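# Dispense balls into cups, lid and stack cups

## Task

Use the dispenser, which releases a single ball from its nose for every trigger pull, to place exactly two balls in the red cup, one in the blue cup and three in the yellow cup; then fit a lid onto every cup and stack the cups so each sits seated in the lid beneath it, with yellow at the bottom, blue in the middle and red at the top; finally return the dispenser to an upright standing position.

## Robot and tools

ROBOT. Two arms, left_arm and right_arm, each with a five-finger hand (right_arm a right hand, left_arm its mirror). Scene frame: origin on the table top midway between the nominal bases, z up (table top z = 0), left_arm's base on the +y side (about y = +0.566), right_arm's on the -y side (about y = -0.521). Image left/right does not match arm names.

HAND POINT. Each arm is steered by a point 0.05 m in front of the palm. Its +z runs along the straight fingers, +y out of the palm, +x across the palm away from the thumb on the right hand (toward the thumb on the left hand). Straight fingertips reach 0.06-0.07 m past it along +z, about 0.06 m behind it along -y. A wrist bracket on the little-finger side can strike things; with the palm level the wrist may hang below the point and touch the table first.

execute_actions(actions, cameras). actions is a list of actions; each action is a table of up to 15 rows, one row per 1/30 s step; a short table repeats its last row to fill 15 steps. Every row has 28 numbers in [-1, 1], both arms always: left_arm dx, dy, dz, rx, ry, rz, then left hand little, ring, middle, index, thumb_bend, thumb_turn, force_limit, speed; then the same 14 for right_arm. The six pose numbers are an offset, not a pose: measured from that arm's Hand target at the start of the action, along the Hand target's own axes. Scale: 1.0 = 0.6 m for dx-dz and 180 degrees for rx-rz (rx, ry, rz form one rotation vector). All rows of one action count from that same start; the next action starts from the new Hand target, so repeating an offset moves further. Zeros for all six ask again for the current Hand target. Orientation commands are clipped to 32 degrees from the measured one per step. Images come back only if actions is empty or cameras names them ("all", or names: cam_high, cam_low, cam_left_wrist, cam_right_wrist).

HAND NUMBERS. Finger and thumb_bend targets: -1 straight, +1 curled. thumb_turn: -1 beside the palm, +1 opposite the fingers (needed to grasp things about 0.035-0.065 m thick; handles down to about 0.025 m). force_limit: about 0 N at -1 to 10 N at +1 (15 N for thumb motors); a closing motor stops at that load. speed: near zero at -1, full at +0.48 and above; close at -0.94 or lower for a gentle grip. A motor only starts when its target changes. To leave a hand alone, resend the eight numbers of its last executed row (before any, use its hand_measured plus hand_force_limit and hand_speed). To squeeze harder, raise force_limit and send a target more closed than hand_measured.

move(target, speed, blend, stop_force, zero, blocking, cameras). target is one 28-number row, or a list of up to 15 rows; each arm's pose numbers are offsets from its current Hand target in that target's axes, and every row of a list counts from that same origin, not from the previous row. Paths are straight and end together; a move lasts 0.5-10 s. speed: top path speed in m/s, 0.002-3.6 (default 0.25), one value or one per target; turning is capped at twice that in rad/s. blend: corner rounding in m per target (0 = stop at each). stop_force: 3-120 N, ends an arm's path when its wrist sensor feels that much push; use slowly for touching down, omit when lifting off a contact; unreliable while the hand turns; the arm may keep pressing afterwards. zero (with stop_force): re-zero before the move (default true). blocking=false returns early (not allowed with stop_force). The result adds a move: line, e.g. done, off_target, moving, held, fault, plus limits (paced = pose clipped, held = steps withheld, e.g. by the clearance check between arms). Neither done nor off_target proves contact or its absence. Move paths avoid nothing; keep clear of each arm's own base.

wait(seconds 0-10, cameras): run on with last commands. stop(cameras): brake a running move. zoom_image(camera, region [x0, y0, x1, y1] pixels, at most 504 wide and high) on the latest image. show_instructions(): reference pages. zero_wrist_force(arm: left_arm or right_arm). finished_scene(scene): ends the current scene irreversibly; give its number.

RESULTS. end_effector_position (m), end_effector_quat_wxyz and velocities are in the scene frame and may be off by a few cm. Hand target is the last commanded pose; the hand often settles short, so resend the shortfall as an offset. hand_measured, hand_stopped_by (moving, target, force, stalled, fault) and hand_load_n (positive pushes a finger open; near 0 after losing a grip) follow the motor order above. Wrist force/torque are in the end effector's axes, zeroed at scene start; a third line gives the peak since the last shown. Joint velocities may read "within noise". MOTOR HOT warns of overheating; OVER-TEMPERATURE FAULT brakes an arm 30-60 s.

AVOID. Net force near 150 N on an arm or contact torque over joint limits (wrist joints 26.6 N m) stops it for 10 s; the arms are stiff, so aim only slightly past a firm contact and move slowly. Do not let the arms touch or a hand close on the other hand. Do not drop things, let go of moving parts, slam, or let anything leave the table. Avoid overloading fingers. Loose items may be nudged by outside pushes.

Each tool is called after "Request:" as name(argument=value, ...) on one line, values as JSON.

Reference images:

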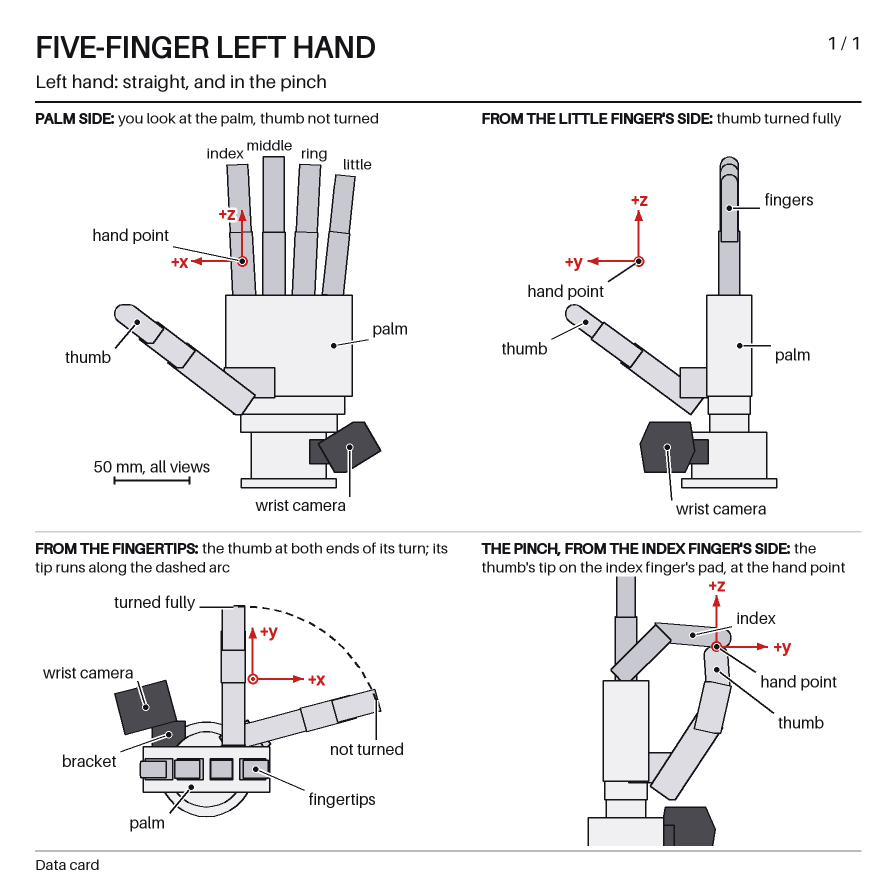

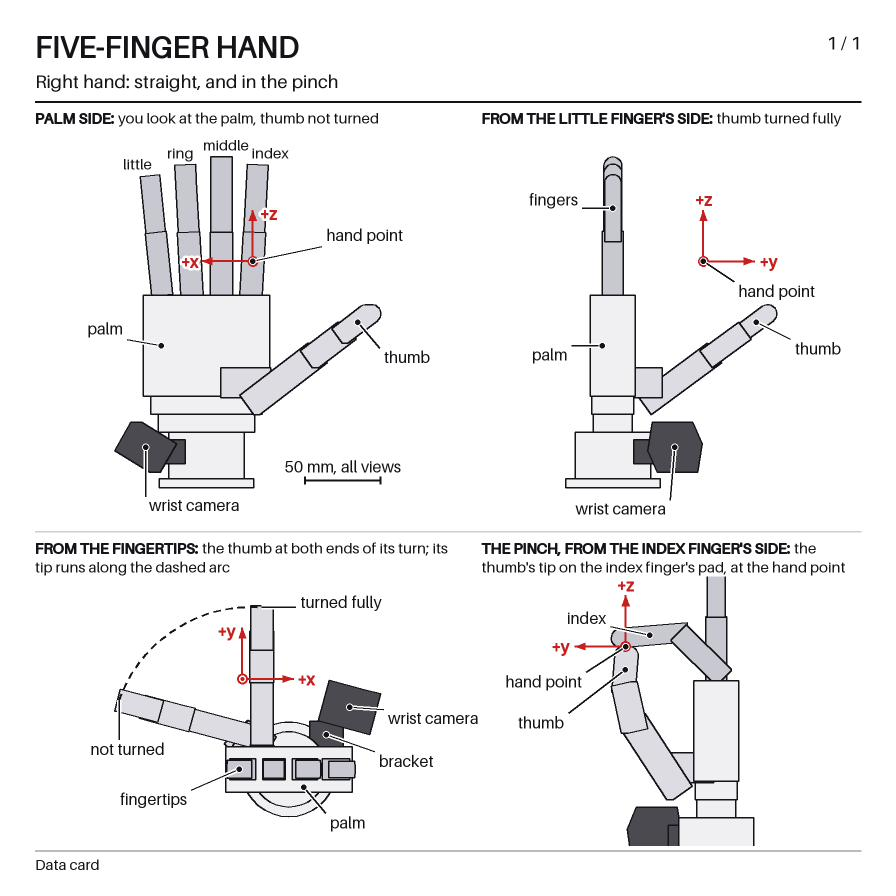

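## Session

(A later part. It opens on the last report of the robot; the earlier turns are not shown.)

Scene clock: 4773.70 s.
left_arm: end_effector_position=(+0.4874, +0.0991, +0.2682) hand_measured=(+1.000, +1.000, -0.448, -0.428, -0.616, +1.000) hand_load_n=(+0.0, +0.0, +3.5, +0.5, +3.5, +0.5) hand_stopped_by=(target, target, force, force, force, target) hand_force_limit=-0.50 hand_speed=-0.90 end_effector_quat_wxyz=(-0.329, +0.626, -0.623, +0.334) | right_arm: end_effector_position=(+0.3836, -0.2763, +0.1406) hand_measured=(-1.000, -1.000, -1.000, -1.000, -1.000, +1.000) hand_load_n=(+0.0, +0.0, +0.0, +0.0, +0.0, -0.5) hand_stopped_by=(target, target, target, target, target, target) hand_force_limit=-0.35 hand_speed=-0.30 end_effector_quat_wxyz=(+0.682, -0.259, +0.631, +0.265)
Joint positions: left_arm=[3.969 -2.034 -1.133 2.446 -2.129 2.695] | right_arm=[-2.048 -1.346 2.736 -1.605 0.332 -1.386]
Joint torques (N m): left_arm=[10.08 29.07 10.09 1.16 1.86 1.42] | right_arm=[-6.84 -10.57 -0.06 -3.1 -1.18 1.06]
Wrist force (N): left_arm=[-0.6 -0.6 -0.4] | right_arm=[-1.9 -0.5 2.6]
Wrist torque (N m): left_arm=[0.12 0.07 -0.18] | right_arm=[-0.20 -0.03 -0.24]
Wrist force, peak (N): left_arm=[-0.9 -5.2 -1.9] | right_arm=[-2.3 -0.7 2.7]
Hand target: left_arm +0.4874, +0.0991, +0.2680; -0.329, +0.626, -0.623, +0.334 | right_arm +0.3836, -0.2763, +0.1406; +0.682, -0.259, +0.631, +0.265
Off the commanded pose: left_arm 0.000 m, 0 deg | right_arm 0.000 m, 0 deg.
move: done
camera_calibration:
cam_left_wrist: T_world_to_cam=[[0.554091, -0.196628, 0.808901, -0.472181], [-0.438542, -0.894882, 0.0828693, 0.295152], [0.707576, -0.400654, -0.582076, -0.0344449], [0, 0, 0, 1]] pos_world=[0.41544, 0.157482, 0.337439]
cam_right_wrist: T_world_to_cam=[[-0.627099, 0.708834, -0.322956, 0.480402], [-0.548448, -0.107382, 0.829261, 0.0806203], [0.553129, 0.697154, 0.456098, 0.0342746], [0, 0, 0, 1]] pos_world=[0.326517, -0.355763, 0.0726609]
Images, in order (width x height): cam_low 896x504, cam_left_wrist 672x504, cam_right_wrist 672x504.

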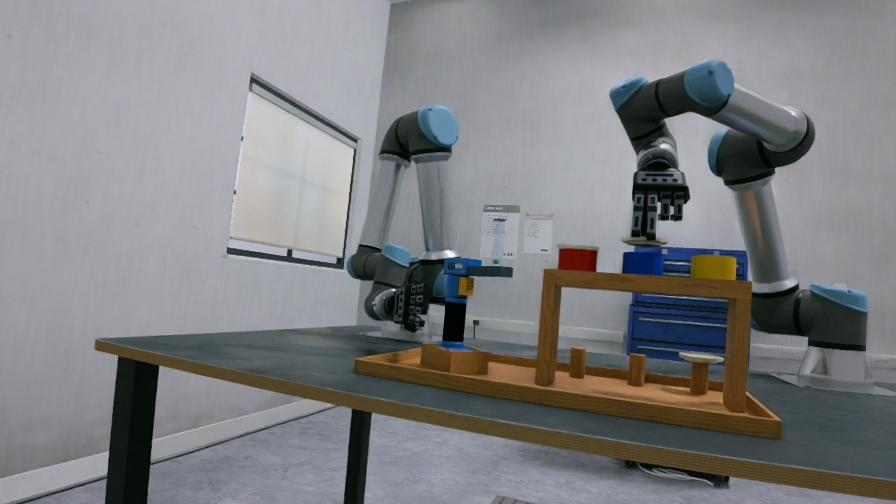

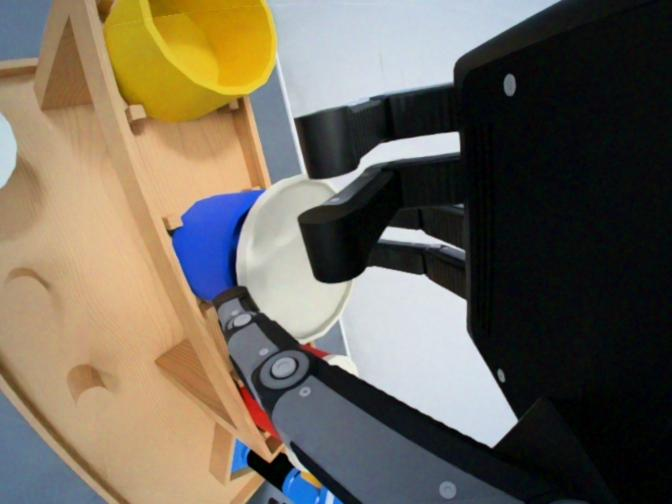

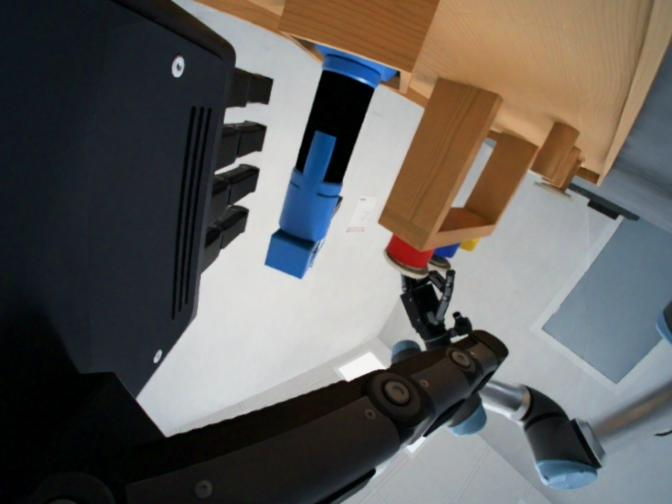

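Request:
move(target=[0.0017,0.0297,0.0201,0,0,0,1,1,-0.4,-0.4,-0.4,1,-0.5,-0.9,0,0,0,0,0,0,-1,-1,-1,-1,-1,1,-0.35,-0.3], speed=0.02, stop_force=5, cameras=["cam_low","cam_right_wrist","cam_left_wrist"])

Request:
zoom_image(camera="cam_right_wrist", region=[390, 200, 490, 300])

Request:
zoom_image(camera="cam_low", region=[600, 210, 690, 290])

Scene clock: 4814.97 s.
left_arm: end_effector_position=(+0.4874, +0.0980, +0.2494) hand_measured=(+1.000, +1.000, -0.448, -0.430, -0.618, +1.000) hand_load_n=(+0.0, +0.5, +3.5, +3.0, +6.5, +0.0) hand_stopped_by=(target, target, force, force, force, target) hand_force_limit=-0.50 hand_speed=-0.90 end_effector_quat_wxyz=(-0.329, +0.626, -0.623, +0.334) | right_arm: end_effector_position=(+0.3836, -0.2763, +0.1406) hand_measured=(-1.000, -1.000, -1.000, -1.000, -1.000, +1.000) hand_load_n=(+0.0, +0.0, +0.0, +0.0, +0.0, -0.5) hand_stopped_by=(target, target, target, target, target, target) hand_force_limit=-0.35 hand_speed=-0.30 end_effector_quat_wxyz=(+0.682, -0.259, +0.631, +0.265)
Joint positions: left_arm=[3.968 -2.039 -1.174 2.491 -2.13 2.694] | right_arm=[-2.048 -1.346 2.736 -1.605 0.332 -1.386]
Joint torques (N m): left_arm=[7.26 43.02 25.71 -2.61 1.25 0.98] | right_arm=[-6.88 -10.1 0.49 -2.87 -1.21 0.96]
Wrist force (N): left_arm=[-0.7 -1.3 -0.4] | right_arm=[-2.1 -0.5 2.6]
Wrist torque (N m): left_arm=[0.06 0.13 0.03] | right_arm=[-0.22 -0.01 -0.25]
Wrist force, peak (N): left_arm=[0.3 -8.3 -2.6] | right_arm=[-2.2 -0.7 2.9]
Hand target: left_arm +0.4874, +0.0981, +0.2494; -0.329, +0.626, -0.623, +0.334 (not the last commanded pose) | right_arm +0.3836, -0.2763, +0.1406; +0.682, -0.259, +0.631, +0.265
Off the commanded pose: left_arm 0.003 m, 0 deg | right_arm 0.000 m, 0 deg.
move: contact (left_arm)
camera_calibration:
cam_left_wrist: T_world_to_cam=[[0.554091, -0.196628, 0.808901, -0.457109], [-0.438542, -0.894882, 0.0828693, 0.295734], [0.707576, -0.400654, -0.582076, -0.0458869], [0, 0, 0, 1]] pos_world=[0.41544, 0.156382, 0.318539]
cam_right_wrist: T_world_to_cam=[[-0.627099, 0.708834, -0.322956, 0.480402], [-0.548448, -0.107382, 0.829261, 0.0806203], [0.553129, 0.697154, 0.456098, 0.0342746], [0, 0, 0, 1]] pos_world=[0.326517, -0.355763, 0.0726609]
Images, in order (width x height): cam_low 896x504, cam_left_wrist 672x504, cam_right_wrist 672x504.

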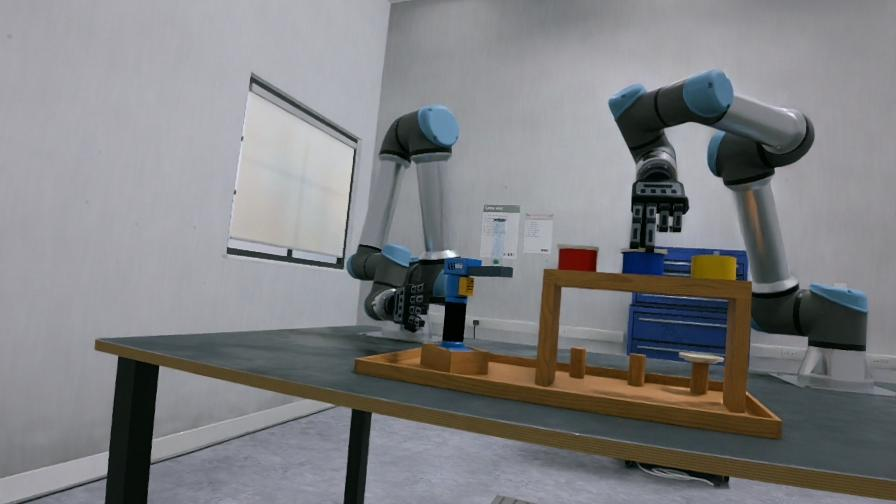

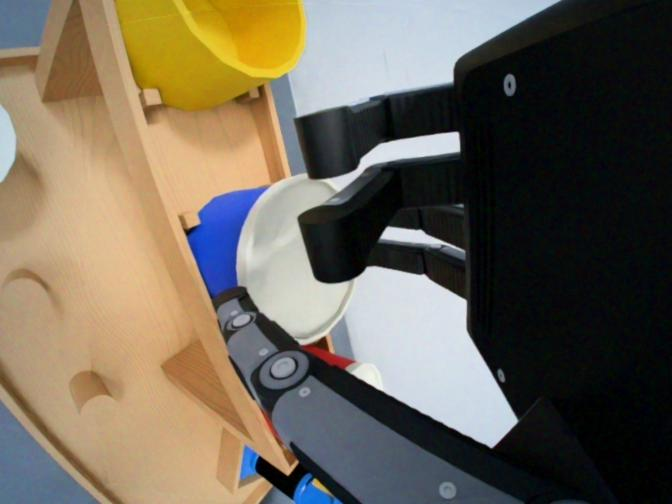

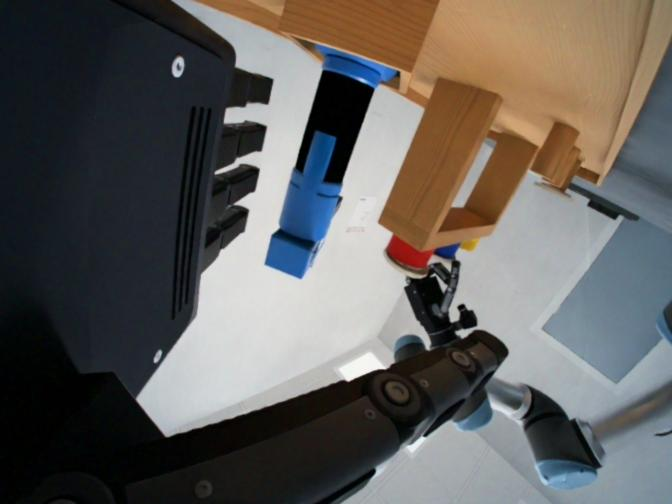

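Scaled by 5.040 from the camera's 672x504 image, which has a finer 960x720 frame.

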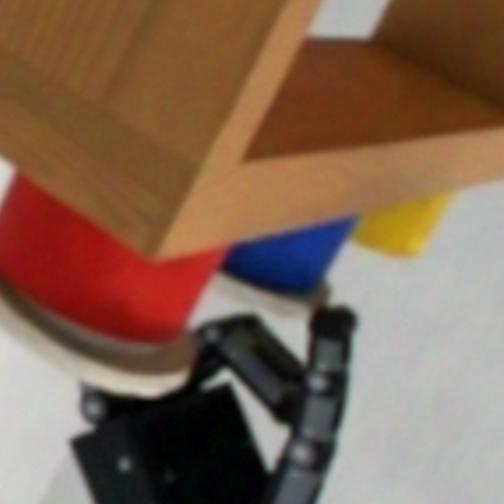

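Scaled by 5.600 from the camera's 896x504 image, which has a finer 1280x720 frame.

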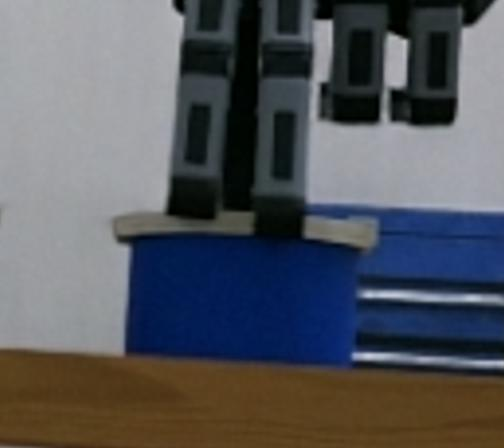

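Request:
move(target=[0,0,0,0,0,0,1,1,-0.8,-0.8,-0.8,1,-0.5,-0.8,0,0,0,0,0,0,-1,-1,-1,-1,-1,1,-0.35,-0.3], cameras=["cam_low"])

Request:
zoom_image(camera="cam_low", region=[550, 210, 690, 290])

Scene clock: 4823.47 s.
left_arm: end_effector_position=(+0.4874, +0.0981, +0.2494) hand_measured=(+1.000, +1.000, -0.800, -0.800, -0.800, +1.000) hand_load_n=(+0.0, +0.0, +0.0, +0.0, +0.0, +0.0) hand_stopped_by=(target, target, target, target, target, target) hand_force_limit=-0.50 hand_speed=-0.80 end_effector_quat_wxyz=(-0.329, +0.626, -0.623, +0.334) | right_arm: end_effector_position=(+0.3836, -0.2763, +0.1406) hand_measured=(-1.000, -1.000, -1.000, -1.000, -1.000, +1.000) hand_load_n=(+0.0, +0.0, +0.0, +0.0, +0.0, +0.0) hand_stopped_by=(target, target, target, target, target, target) hand_force_limit=-0.35 hand_speed=-0.30 end_effector_quat_wxyz=(+0.682, -0.259, +0.631, +0.265)
Joint positions: left_arm=[3.968 -2.039 -1.174 2.491 -2.13 2.694] | right_arm=[-2.048 -1.346 2.736 -1.605 0.332 -1.386]
Joint torques (N m): left_arm=[8.68 43.14 25.2 -2.14 1.42 0.99] | right_arm=[-6.44 -11.45 0.26 -2.76 -1.11 0.92]
Wrist force (N): left_arm=[-0.7 -0.6 -0.1] | right_arm=[-2.0 -0.7 2.7]
Wrist torque (N m): left_arm=[0.12 0.12 0.01] | right_arm=[-0.25 -0.03 -0.25]
Wrist force, peak (N): left_arm=[-0.7 -1.7 -0.6] | right_arm=[-2.2 -0.6 2.9]
Hand target: left_arm +0.4874, +0.0981, +0.2494; -0.329, +0.626, -0.623, +0.334 | right_arm +0.3836, -0.2763, +0.1406; +0.682, -0.259, +0.631, +0.265
Off the commanded pose: left_arm 0.000 m, 0 deg | right_arm 0.000 m, 0 deg.
move: done
Images, in order (width x height): cam_low 896x504.

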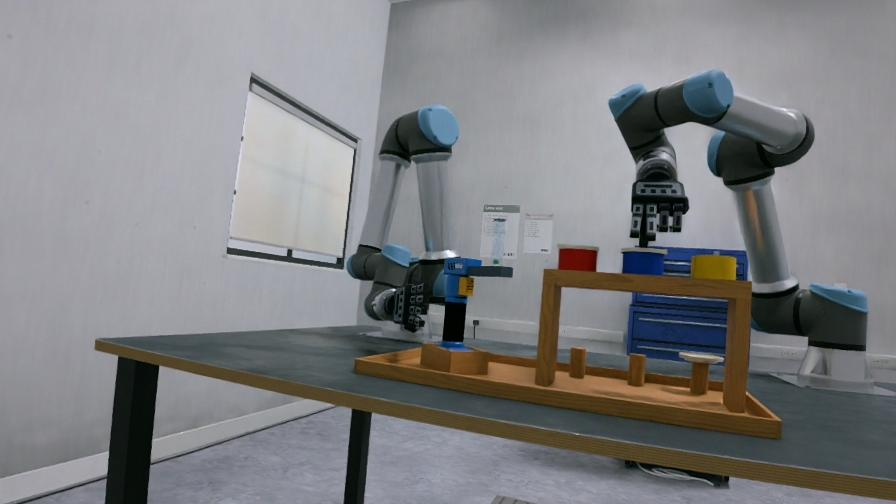

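Scaled by 3.600 from the camera's 896x504 image, which has a finer 1280x720 frame.

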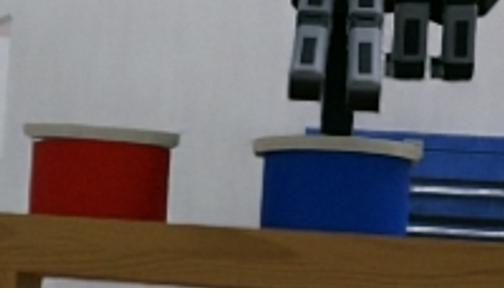

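Request:
move(target=[[0,-0.0836,-0.0566,0,0,0,1,1,-0.8,-0.8,-0.8,1,-0.5,-0.8,0,0,0,0,0,0,-1,-1,-1,-1,-1,1,-0.35,-0.3],[-0.176,0.0334,-0.2296,0,0,0,1,1,-0.8,-0.8,-0.8,1,-0.5,-0.8,0,0,0,0,0,0,-1,-1,-1,-1,-1,1,-0.35,-0.3],[-0.176,0.2611,-0.0756,0,0,0,1,1,-0.8,-0.8,-0.8,1,-0.5,-0.8,0,0,0,0,0,0,-1,-1,-1,-1,-1,1,-0.35,-0.3],[-0.176,0.2713,-0.0311,0,0,0,1,1,-0.8,-0.8,-0.8,1,-0.5,-0.8,0,0,0,0,0,0,-1,-1,-1,-1,-1,1,-0.35,-0.3]], speed=0.18, blend=0.015, cameras=["all"])

Request:
zoom_image(camera="cam_low", region=[650, 270, 750, 400])

Scene clock: 4852.77 s.
left_arm: end_effector_position=(+0.3808, +0.2026, +0.1241) hand_measured=(+1.000, +1.000, -0.800, -0.800, -0.800, +1.000) hand_load_n=(+0.0, +0.0, +0.0, +0.0, +0.0, +0.0) hand_stopped_by=(target, target, target, target, target, target) hand_force_limit=-0.50 hand_speed=-0.80 end_effector_quat_wxyz=(-0.329, +0.626, -0.623, +0.334) | right_arm: end_effector_position=(+0.3836, -0.2763, +0.1406) hand_measured=(-1.000, -1.000, -1.000, -1.000, -1.000, +1.000) hand_load_n=(-0.5, +0.0, +0.0, +0.0, +0.0, +0.0) hand_stopped_by=(target, target, target, target, target, target) hand_force_limit=-0.35 hand_speed=-0.30 end_effector_quat_wxyz=(+0.682, -0.259, +0.631, +0.265)
Joint positions: left_arm=[3.998 -1.774 -1.872 2.936 -2.107 2.717] | right_arm=[-2.048 -1.346 2.736 -1.605 0.332 -1.386]
Joint torques (N m): left_arm=[10.36 17.1 7.05 1.41 2.18 1.4] | right_arm=[-7.05 -11.19 -0.86 -2.81 -0.94 0.89]
Wrist force (N): left_arm=[-0.6 -1.0 -0.2] | right_arm=[-1.8 -0.6 2.7]
Wrist torque (N m): left_arm=[0.07 0.11 -0.20] | right_arm=[-0.23 -0.05 -0.23]
Wrist force, peak (N): left_arm=[-1.3 -1.1 -1.0] | right_arm=[-2.1 -0.8 2.8]
Hand target: left_arm +0.3808, +0.2026, +0.1240; -0.329, +0.626, -0.623, +0.334 | right_arm +0.3836, -0.2763, +0.1406; +0.682, -0.259, +0.631, +0.265
Off the commanded pose: left_arm 0.000 m, 0 deg | right_arm 0.000 m, 0 deg.
move: done; blend cut to 0.0137 m at target 3
camera_calibration:
cam_left_wrist: T_world_to_cam=[[0.554105, -0.196636, 0.808889, -0.276201], [-0.438478, -0.894918, 0.0828171, 0.352965], [0.707604, -0.40057, -0.582099, -0.00145325], [0, 0, 0, 1]] pos_world=[0.30884, 0.260981, 0.193339]
cam_right_wrist: T_world_to_cam=[[-0.627099, 0.708834, -0.322956, 0.480402], [-0.548448, -0.107382, 0.829261, 0.0806203], [0.553129, 0.697154, 0.456098, 0.0342746], [0, 0, 0, 1]] pos_world=[0.326517, -0.355763, 0.0726609]

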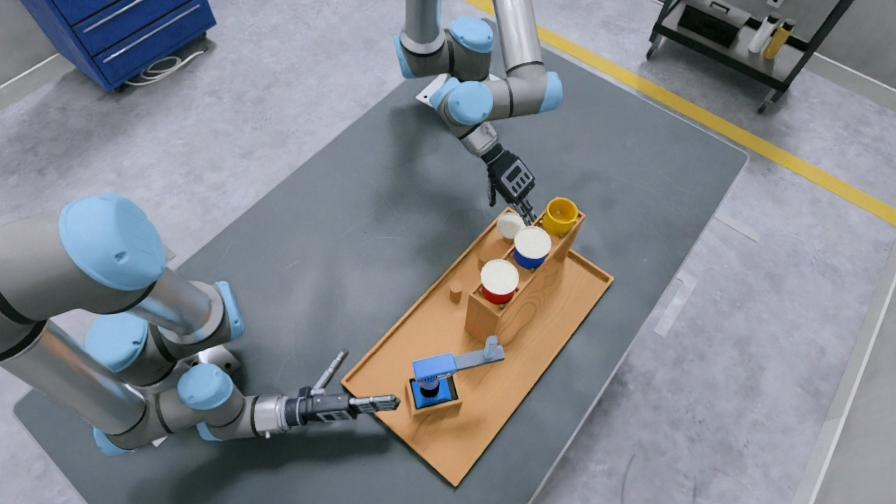

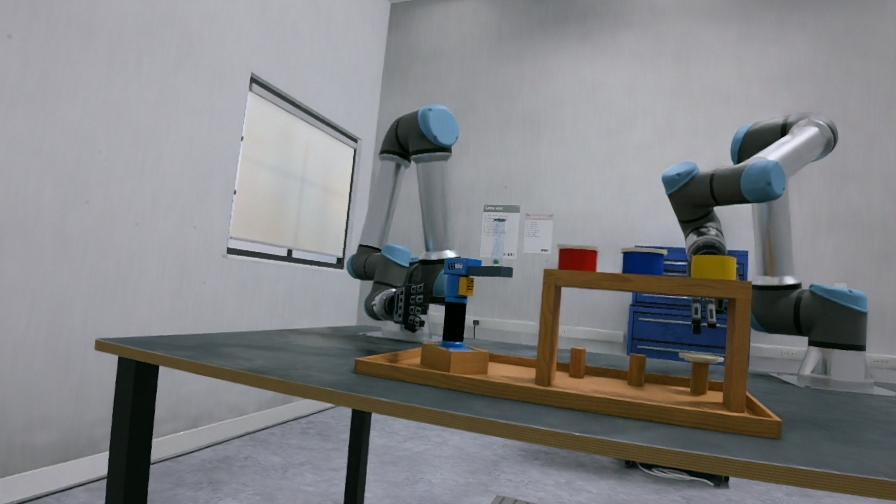

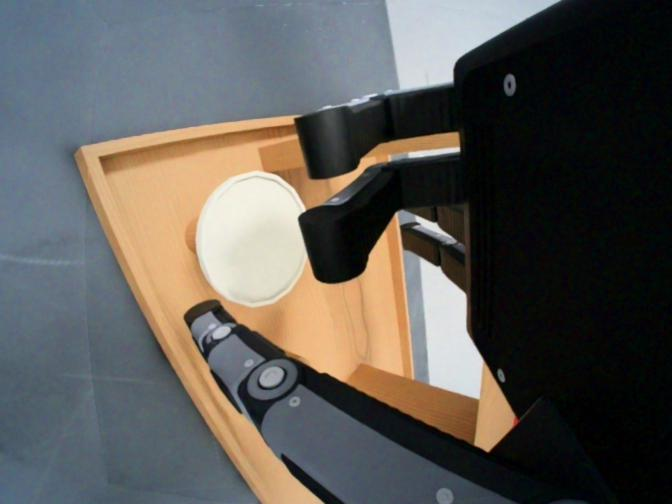

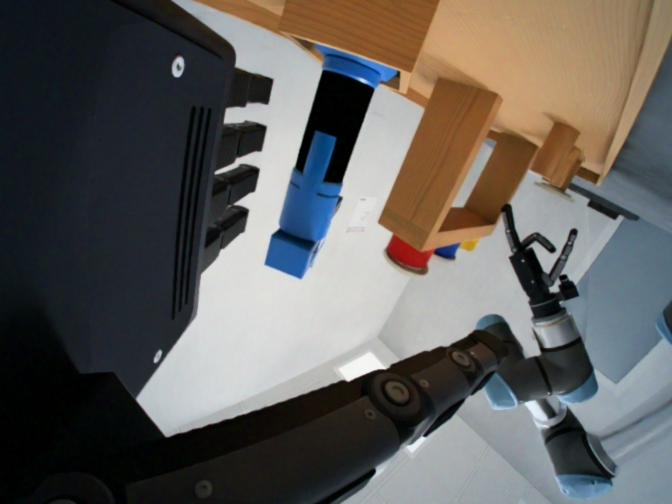

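Scaled by 3.877 from the camera's 896x504 image, which has a finer 1280x720 frame.

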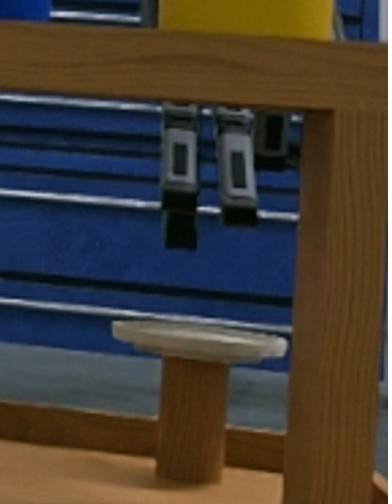

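Request:
move(target=[-0.0048,0.0575,0.04,0,0,0,1,1,-0.8,-0.8,-0.8,1,-0.5,-0.8,0,0,0,0,0,0,-1,-1,-1,-1,-1,1,-0.35,-0.3], speed=0.07, stop_force=6, cameras=["cam_low","cam_right_wrist","cam_left_wrist"])

Request:
zoom_image(camera="cam_right_wrist", region=[460, 120, 600, 240])

Request:
zoom_image(camera="cam_low", region=[650, 290, 750, 380])

Scene clock: 4881.00 s.
left_arm: end_effector_position=(+0.3814, +0.2051, +0.0820) hand_measured=(+1.000, +1.000, -0.800, -0.800, -0.800, +1.000) hand_load_n=(+0.0, +0.0, +0.0, +0.0, +0.0, +0.0) hand_stopped_by=(target, target, target, target, target, target) hand_force_limit=-0.50 hand_speed=-0.80 end_effector_quat_wxyz=(-0.329, +0.626, -0.623, +0.334) | right_arm: end_effector_position=(+0.3836, -0.2763, +0.1406) hand_measured=(-1.000, -1.000, -1.000, -1.000, -1.000, +1.000) hand_load_n=(+0.0, +0.0, +0.0, +0.0, +0.0, -0.5) hand_stopped_by=(target, target, target, target, target, target) hand_force_limit=-0.35 hand_speed=-0.30 end_effector_quat_wxyz=(+0.682, -0.259, +0.631, +0.265)
Joint positions: left_arm=[4.004 -1.825 -1.932 3.05 -2.103 2.722] | right_arm=[-2.048 -1.346 2.736 -1.605 0.332 -1.386]
Joint torques (N m): left_arm=[10.32 17.19 5.74 1.33 2.06 1.51] | right_arm=[-7.23 -11.19 -0.19 -2.84 -1.09 0.83]
Wrist force (N): left_arm=[-0.7 -0.9 0.1] | right_arm=[-2.1 -0.6 2.6]
Wrist torque (N m): left_arm=[0.07 0.11 -0.21] | right_arm=[-0.21 0.00 -0.25]
Wrist force, peak (N): left_arm=[-0.8 -1.3 0.0] | right_arm=[-2.3 -0.6 2.8]
Hand target: left_arm +0.3814, +0.2051, +0.0820; -0.329, +0.626, -0.623, +0.334 | right_arm +0.3836, -0.2763, +0.1406; +0.682, -0.259, +0.631, +0.265
Off the commanded pose: left_arm 0.000 m, 0 deg | right_arm 0.000 m, 0 deg.
move: done
camera_calibration:
cam_left_wrist: T_world_to_cam=[[0.554087, -0.196534, 0.808926, -0.241934], [-0.438466, -0.894915, 0.0829091, 0.358942], [0.707626, -0.400626, -0.582034, -0.0254425], [0, 0, 0, 1]] pos_world=[0.30944, 0.263482, 0.151139]
cam_right_wrist: T_world_to_cam=[[-0.627099, 0.708834, -0.322956, 0.480402], [-0.548448, -0.107382, 0.829261, 0.0806203], [0.553129, 0.697154, 0.456098, 0.0342746], [0, 0, 0, 1]] pos_world=[0.326517, -0.355763, 0.0726609]
Images, in order (width x height): cam_low 896x504, cam_left_wrist 672x504, cam_right_wrist 672x504.

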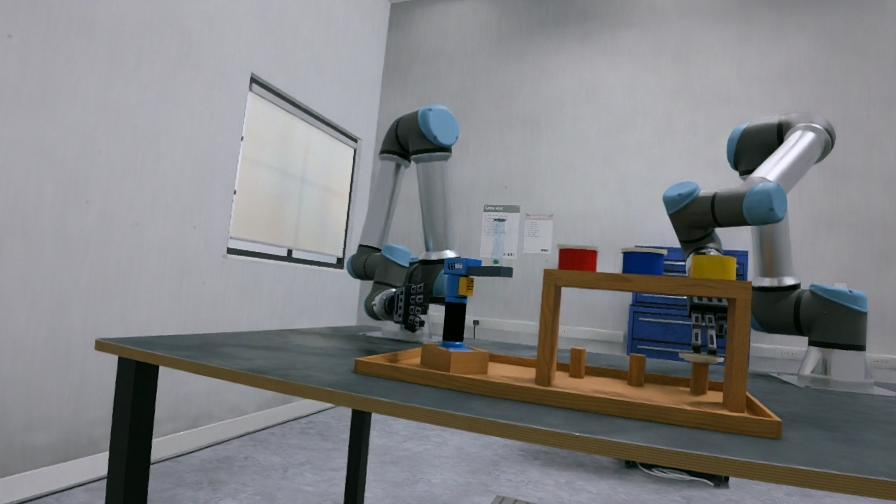

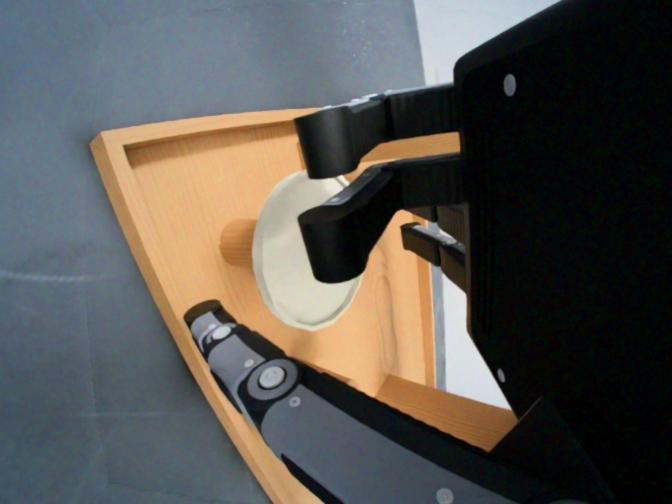

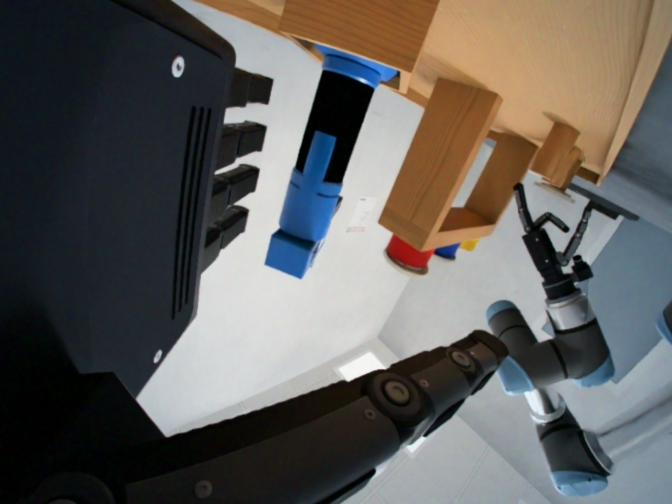

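Scaled by 3.600 from the camera's 672x504 image, which has a finer 960x720 frame.

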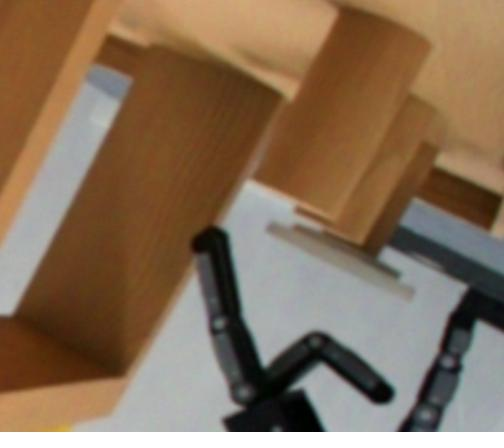

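Scaled by 5.040 from the camera's 896x504 image, which has a finer 1280x720 frame.

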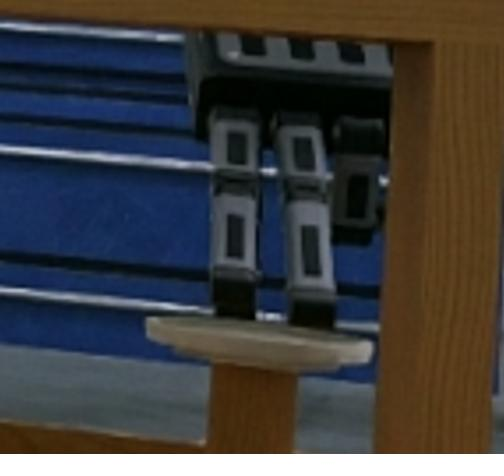

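Request:
move(target=[-0.002,0,0,0,0,0,1,1,-0.4,-0.4,-0.4,1,-0.5,-0.9,0,0,0,0,0,0,-1,-1,-1,-1,-1,1,-0.35,-0.3], cameras=["cam_low","cam_right_wrist","cam_left_wrist"])

Request:
zoom_image(camera="cam_right_wrist", region=[460, 120, 600, 240])

Request:
zoom_image(camera="cam_low", region=[650, 290, 750, 380])

Scene clock: 4896.63 s.
left_arm: end_effector_position=(+0.3814, +0.2063, +0.0820) hand_measured=(+1.000, +1.000, -0.448, -0.430, -0.616, +1.000) hand_load_n=(+0.0, +0.0, +4.0, +4.0, +6.0, +0.0) hand_stopped_by=(target, target, force, force, force, target) hand_force_limit=-0.50 hand_speed=-0.90 end_effector_quat_wxyz=(-0.329, +0.626, -0.623, +0.334) | right_arm: end_effector_position=(+0.3836, -0.2763, +0.1406) hand_measured=(-1.000, -1.000, -1.000, -1.000, -1.000, +1.000) hand_load_n=(+0.0, +0.0, +0.0, +0.0, +0.0, +0.0) hand_stopped_by=(target, target, target, target, target, target) hand_force_limit=-0.35 hand_speed=-0.30 end_effector_quat_wxyz=(+0.682, -0.259, +0.631, +0.265)
Joint positions: left_arm=[4.007 -1.822 -1.935 3.052 -2.101 2.724] | right_arm=[-2.048 -1.346 2.736 -1.605 0.332 -1.386]
Joint torques (N m): left_arm=[10.17 29.18 6.52 0.18 2.08 1.71] | right_arm=[-7.08 -11.43 -0.95 -2.76 -1.09 0.92]
Wrist force (N): left_arm=[-0.5 -4.2 -1.4] | right_arm=[-2.0 -0.7 2.6]
Wrist torque (N m): left_arm=[0.11 0.09 -0.16] | right_arm=[-0.24 -0.02 -0.25]
Wrist force, peak (N): left_arm=[-0.5 -4.5 -1.5] | right_arm=[-2.2 -1.0 2.8]
Hand target: left_arm +0.3814, +0.2063, +0.0819; -0.329, +0.626, -0.623, +0.334 | right_arm +0.3836, -0.2763, +0.1406; +0.682, -0.259, +0.631, +0.265
Off the commanded pose: left_arm 0.000 m, 0 deg | right_arm 0.000 m, 0 deg.
move: done
camera_calibration:
cam_left_wrist: T_world_to_cam=[[0.55403, -0.196502, 0.808974, -0.241696], [-0.438472, -0.894912, 0.0829135, 0.360016], [0.707667, -0.400649, -0.581968, -0.0249782], [0, 0, 0, 1]] pos_world=[0.30944, 0.264682, 0.151139]
cam_right_wrist: T_world_to_cam=[[-0.627099, 0.708834, -0.322956, 0.480402], [-0.548448, -0.107382, 0.829261, 0.0806203], [0.553129, 0.697154, 0.456098, 0.0342746], [0, 0, 0, 1]] pos_world=[0.326517, -0.355763, 0.0726609]
Images, in order (width x height): cam_low 896x504, cam_left_wrist 672x504, cam_right_wrist 672x504.

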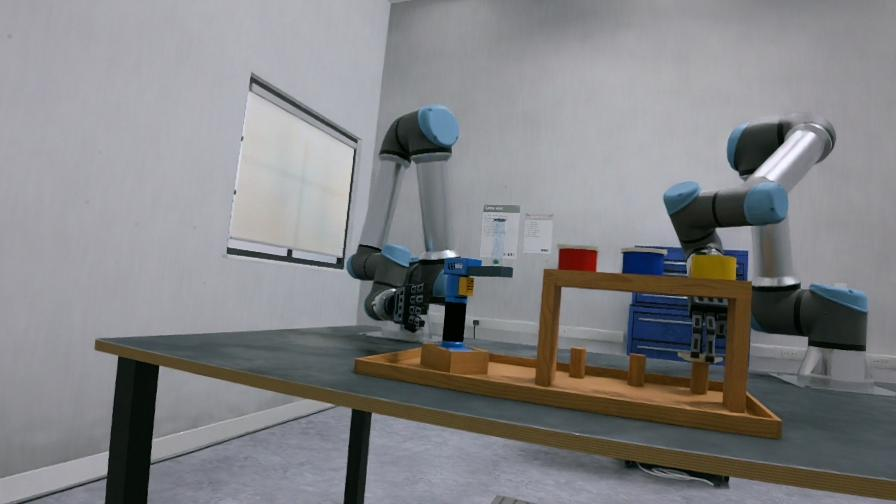

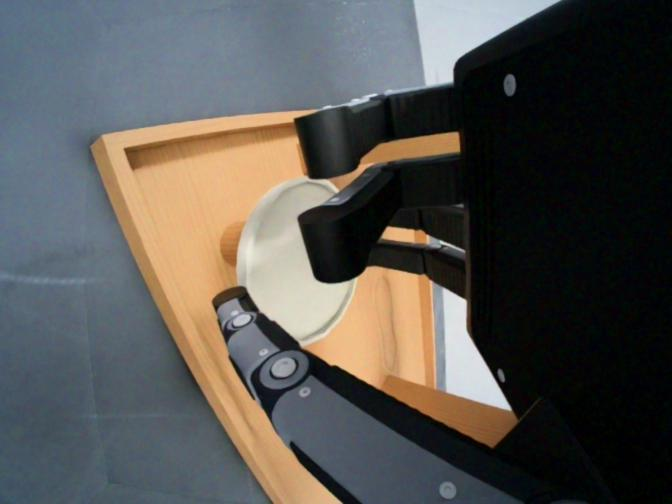

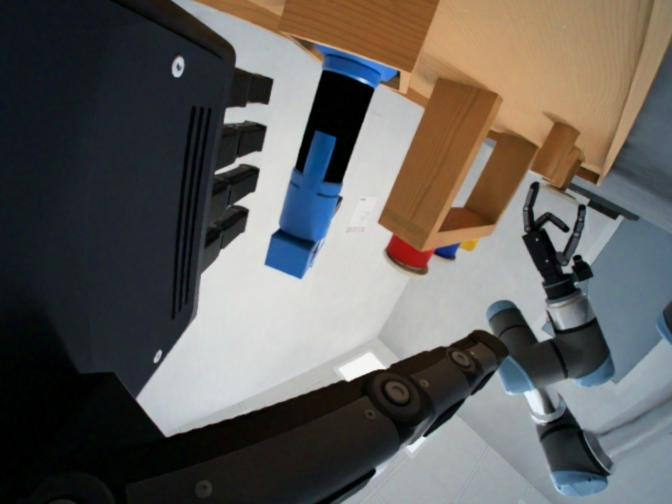

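Scaled by 3.600 from the camera's 672x504 image, which has a finer 960x720 frame.

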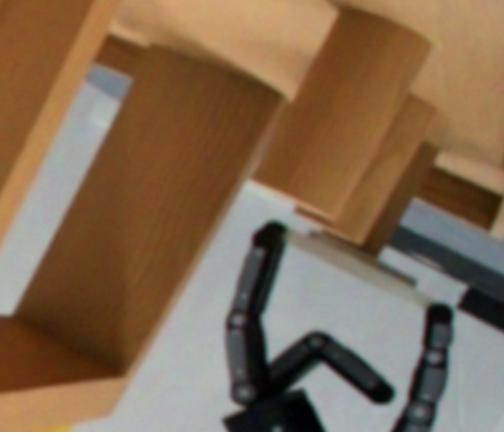

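Scaled by 5.040 from the camera's 896x504 image, which has a finer 1280x720 frame.

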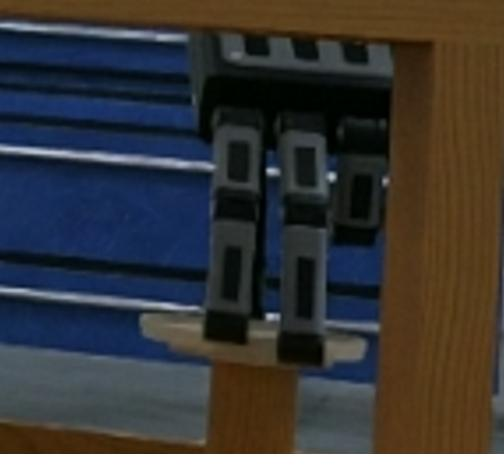

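Request:
move(target=[[0,-0.3008,-0.2035,0,0,0,1,1,-0.4,-0.4,-0.4,1,-0.5,-0.9,0,0,0,0,0,0,-1,-1,-1,-1,-1,1,-0.35,-0.3],[0.0038,-0.4017,-0.0545,0,0,0,1,1,-0.4,-0.4,-0.4,1,-0.5,-0.9,0,0,0,0,0,0,-1,-1,-1,-1,-1,1,-0.35,-0.3],[0.0038,-0.3575,-0.0247,0,0,0,1,1,-0.4,-0.4,-0.4,1,-0.5,-0.9,0,0,0,0,0,0,-1,-1,-1,-1,-1,1,-0.35,-0.3]], speed=[0.1,0.15,0.08], blend=[0.02,0.01,0], cameras=["cam_low","cam_right_wrist","cam_left_wrist"])

Request:
zoom_image(camera="cam_right_wrist", region=[410, 180, 510, 280])

Request:
zoom_image(camera="cam_low", region=[670, 210, 760, 290])

Scene clock: 4916.40 s.
left_arm: end_effector_position=(+0.4892, +0.2056, +0.2681) hand_measured=(+1.000, +1.000, -0.448, -0.428, -0.616, +1.000) hand_load_n=(+0.0, +0.5, +3.0, +0.5, +3.5, +0.5) hand_stopped_by=(target, target, force, force, force, target) hand_force_limit=-0.50 hand_speed=-0.90 end_effector_quat_wxyz=(-0.329, +0.626, -0.623, +0.334) | right_arm: end_effector_position=(+0.3836, -0.2763, +0.1406) hand_measured=(-1.000, -1.000, -1.000, -1.000, -1.000, +1.000) hand_load_n=(+0.0, +0.0, +0.0, +0.0, +0.0, +0.0) hand_stopped_by=(target, target, target, target, target, target) hand_force_limit=-0.35 hand_speed=-0.30 end_effector_quat_wxyz=(+0.682, -0.259, +0.631, +0.265)
Joint positions: left_arm=[4.156 -1.814 -1.426 2.582 -1.984 2.83] | right_arm=[-2.048 -1.346 2.736 -1.605 0.332 -1.386]
Joint torques (N m): left_arm=[10.61 20.34 8.29 1.45 1.96 1.55] | right_arm=[-6.78 -11.25 -0.92 -2.67 -1.07 0.7]
Wrist force (N): left_arm=[-0.5 -0.7 0.3] | right_arm=[-2.0 -0.7 2.6]
Wrist torque (N m): left_arm=[0.07 0.12 -0.19] | right_arm=[-0.23 -0.02 -0.25]
Wrist force, peak (N): left_arm=[-0.5 -4.7 -1.2] | right_arm=[-2.2 -0.6 3.0]
Hand target: left_arm +0.4892, +0.2056, +0.2680; -0.329, +0.626, -0.623, +0.334 | right_arm +0.3836, -0.2763, +0.1406; +0.682, -0.259, +0.631, +0.265
Off the commanded pose: left_arm 0.000 m, 0 deg | right_arm 0.000 m, 0 deg.
move: done
camera_calibration:
cam_left_wrist: T_world_to_cam=[[0.55414, -0.196564, 0.808883, -0.452188], [-0.438434, -0.894934, 0.0828825, 0.391219], [0.707605, -0.40057, -0.582099, 0.00686625], [0, 0, 0, 1]] pos_world=[0.417241, 0.263981, 0.337339]
cam_right_wrist: T_world_to_cam=[[-0.627099, 0.708834, -0.322956, 0.480402], [-0.548448, -0.107382, 0.829261, 0.0806203], [0.553129, 0.697154, 0.456098, 0.0342746], [0, 0, 0, 1]] pos_world=[0.326517, -0.355763, 0.0726609]
Images, in order (width x height): cam_low 896x504, cam_left_wrist 672x504, cam_right_wrist 672x504.

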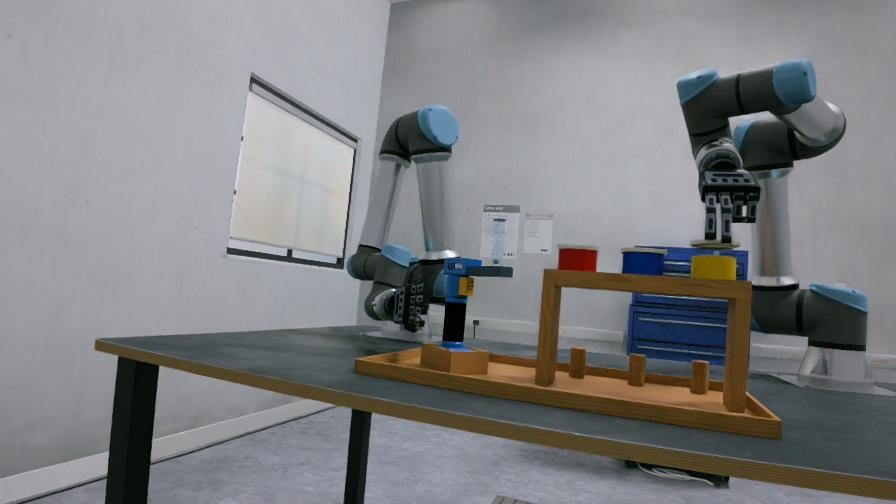

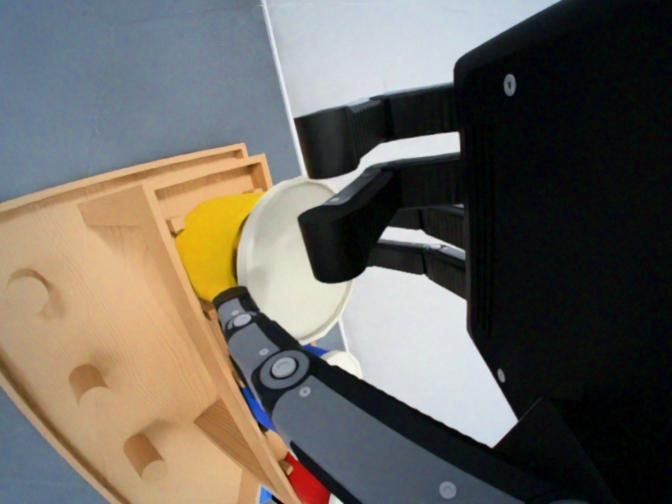

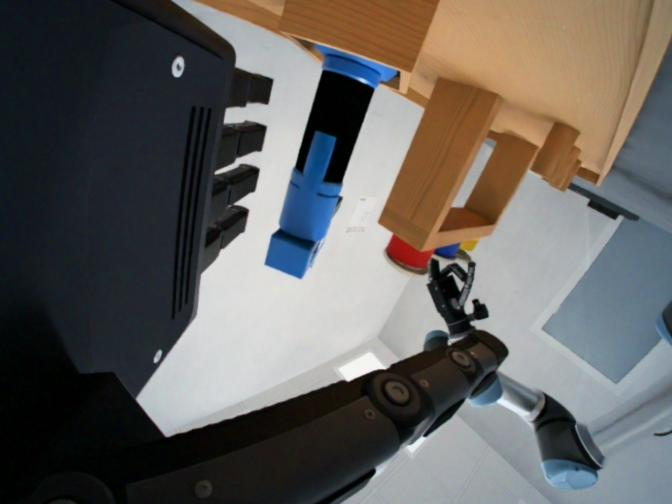

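Scaled by 5.040 from the camera's 672x504 image, which has a finer 960x720 frame.

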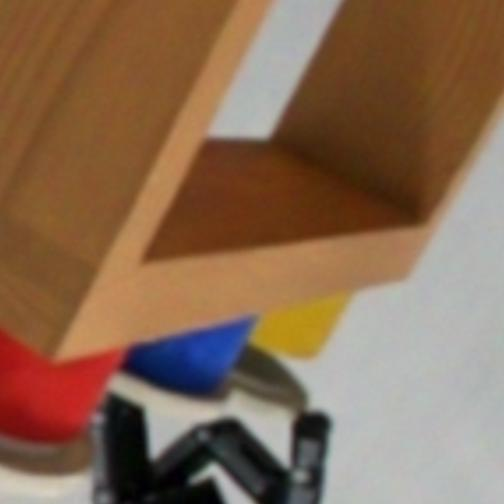

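Scaled by 5.600 from the camera's 896x504 image, which has a finer 1280x720 frame.

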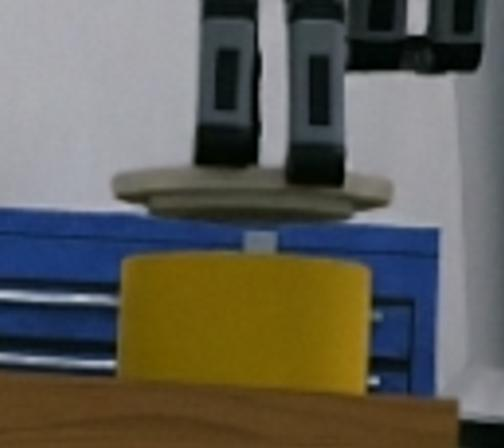

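Request:
zoom_image(camera="cam_right_wrist", region=[444, 230, 484, 270])

Request:
zoom_image(camera="cam_left_wrist", region=[160, 160, 380, 360])

Scaled by 12.600 from the camera's 672x504 image, which has a finer 960x720 frame.

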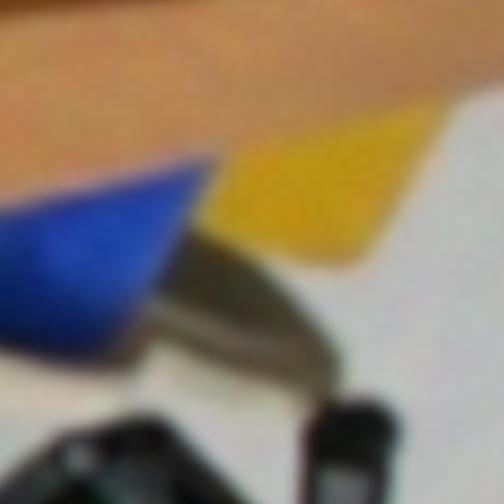

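Scaled by 2.291 from the camera's 672x504 image, which has a finer 960x720 frame.

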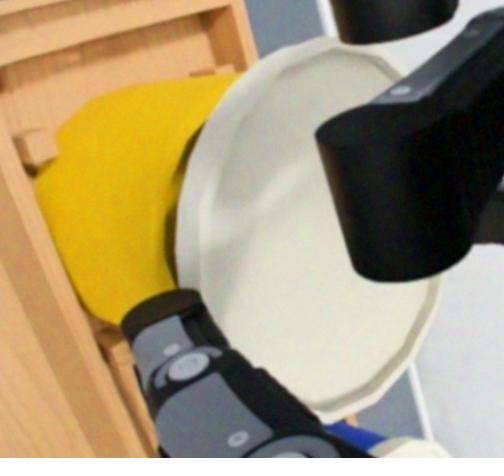

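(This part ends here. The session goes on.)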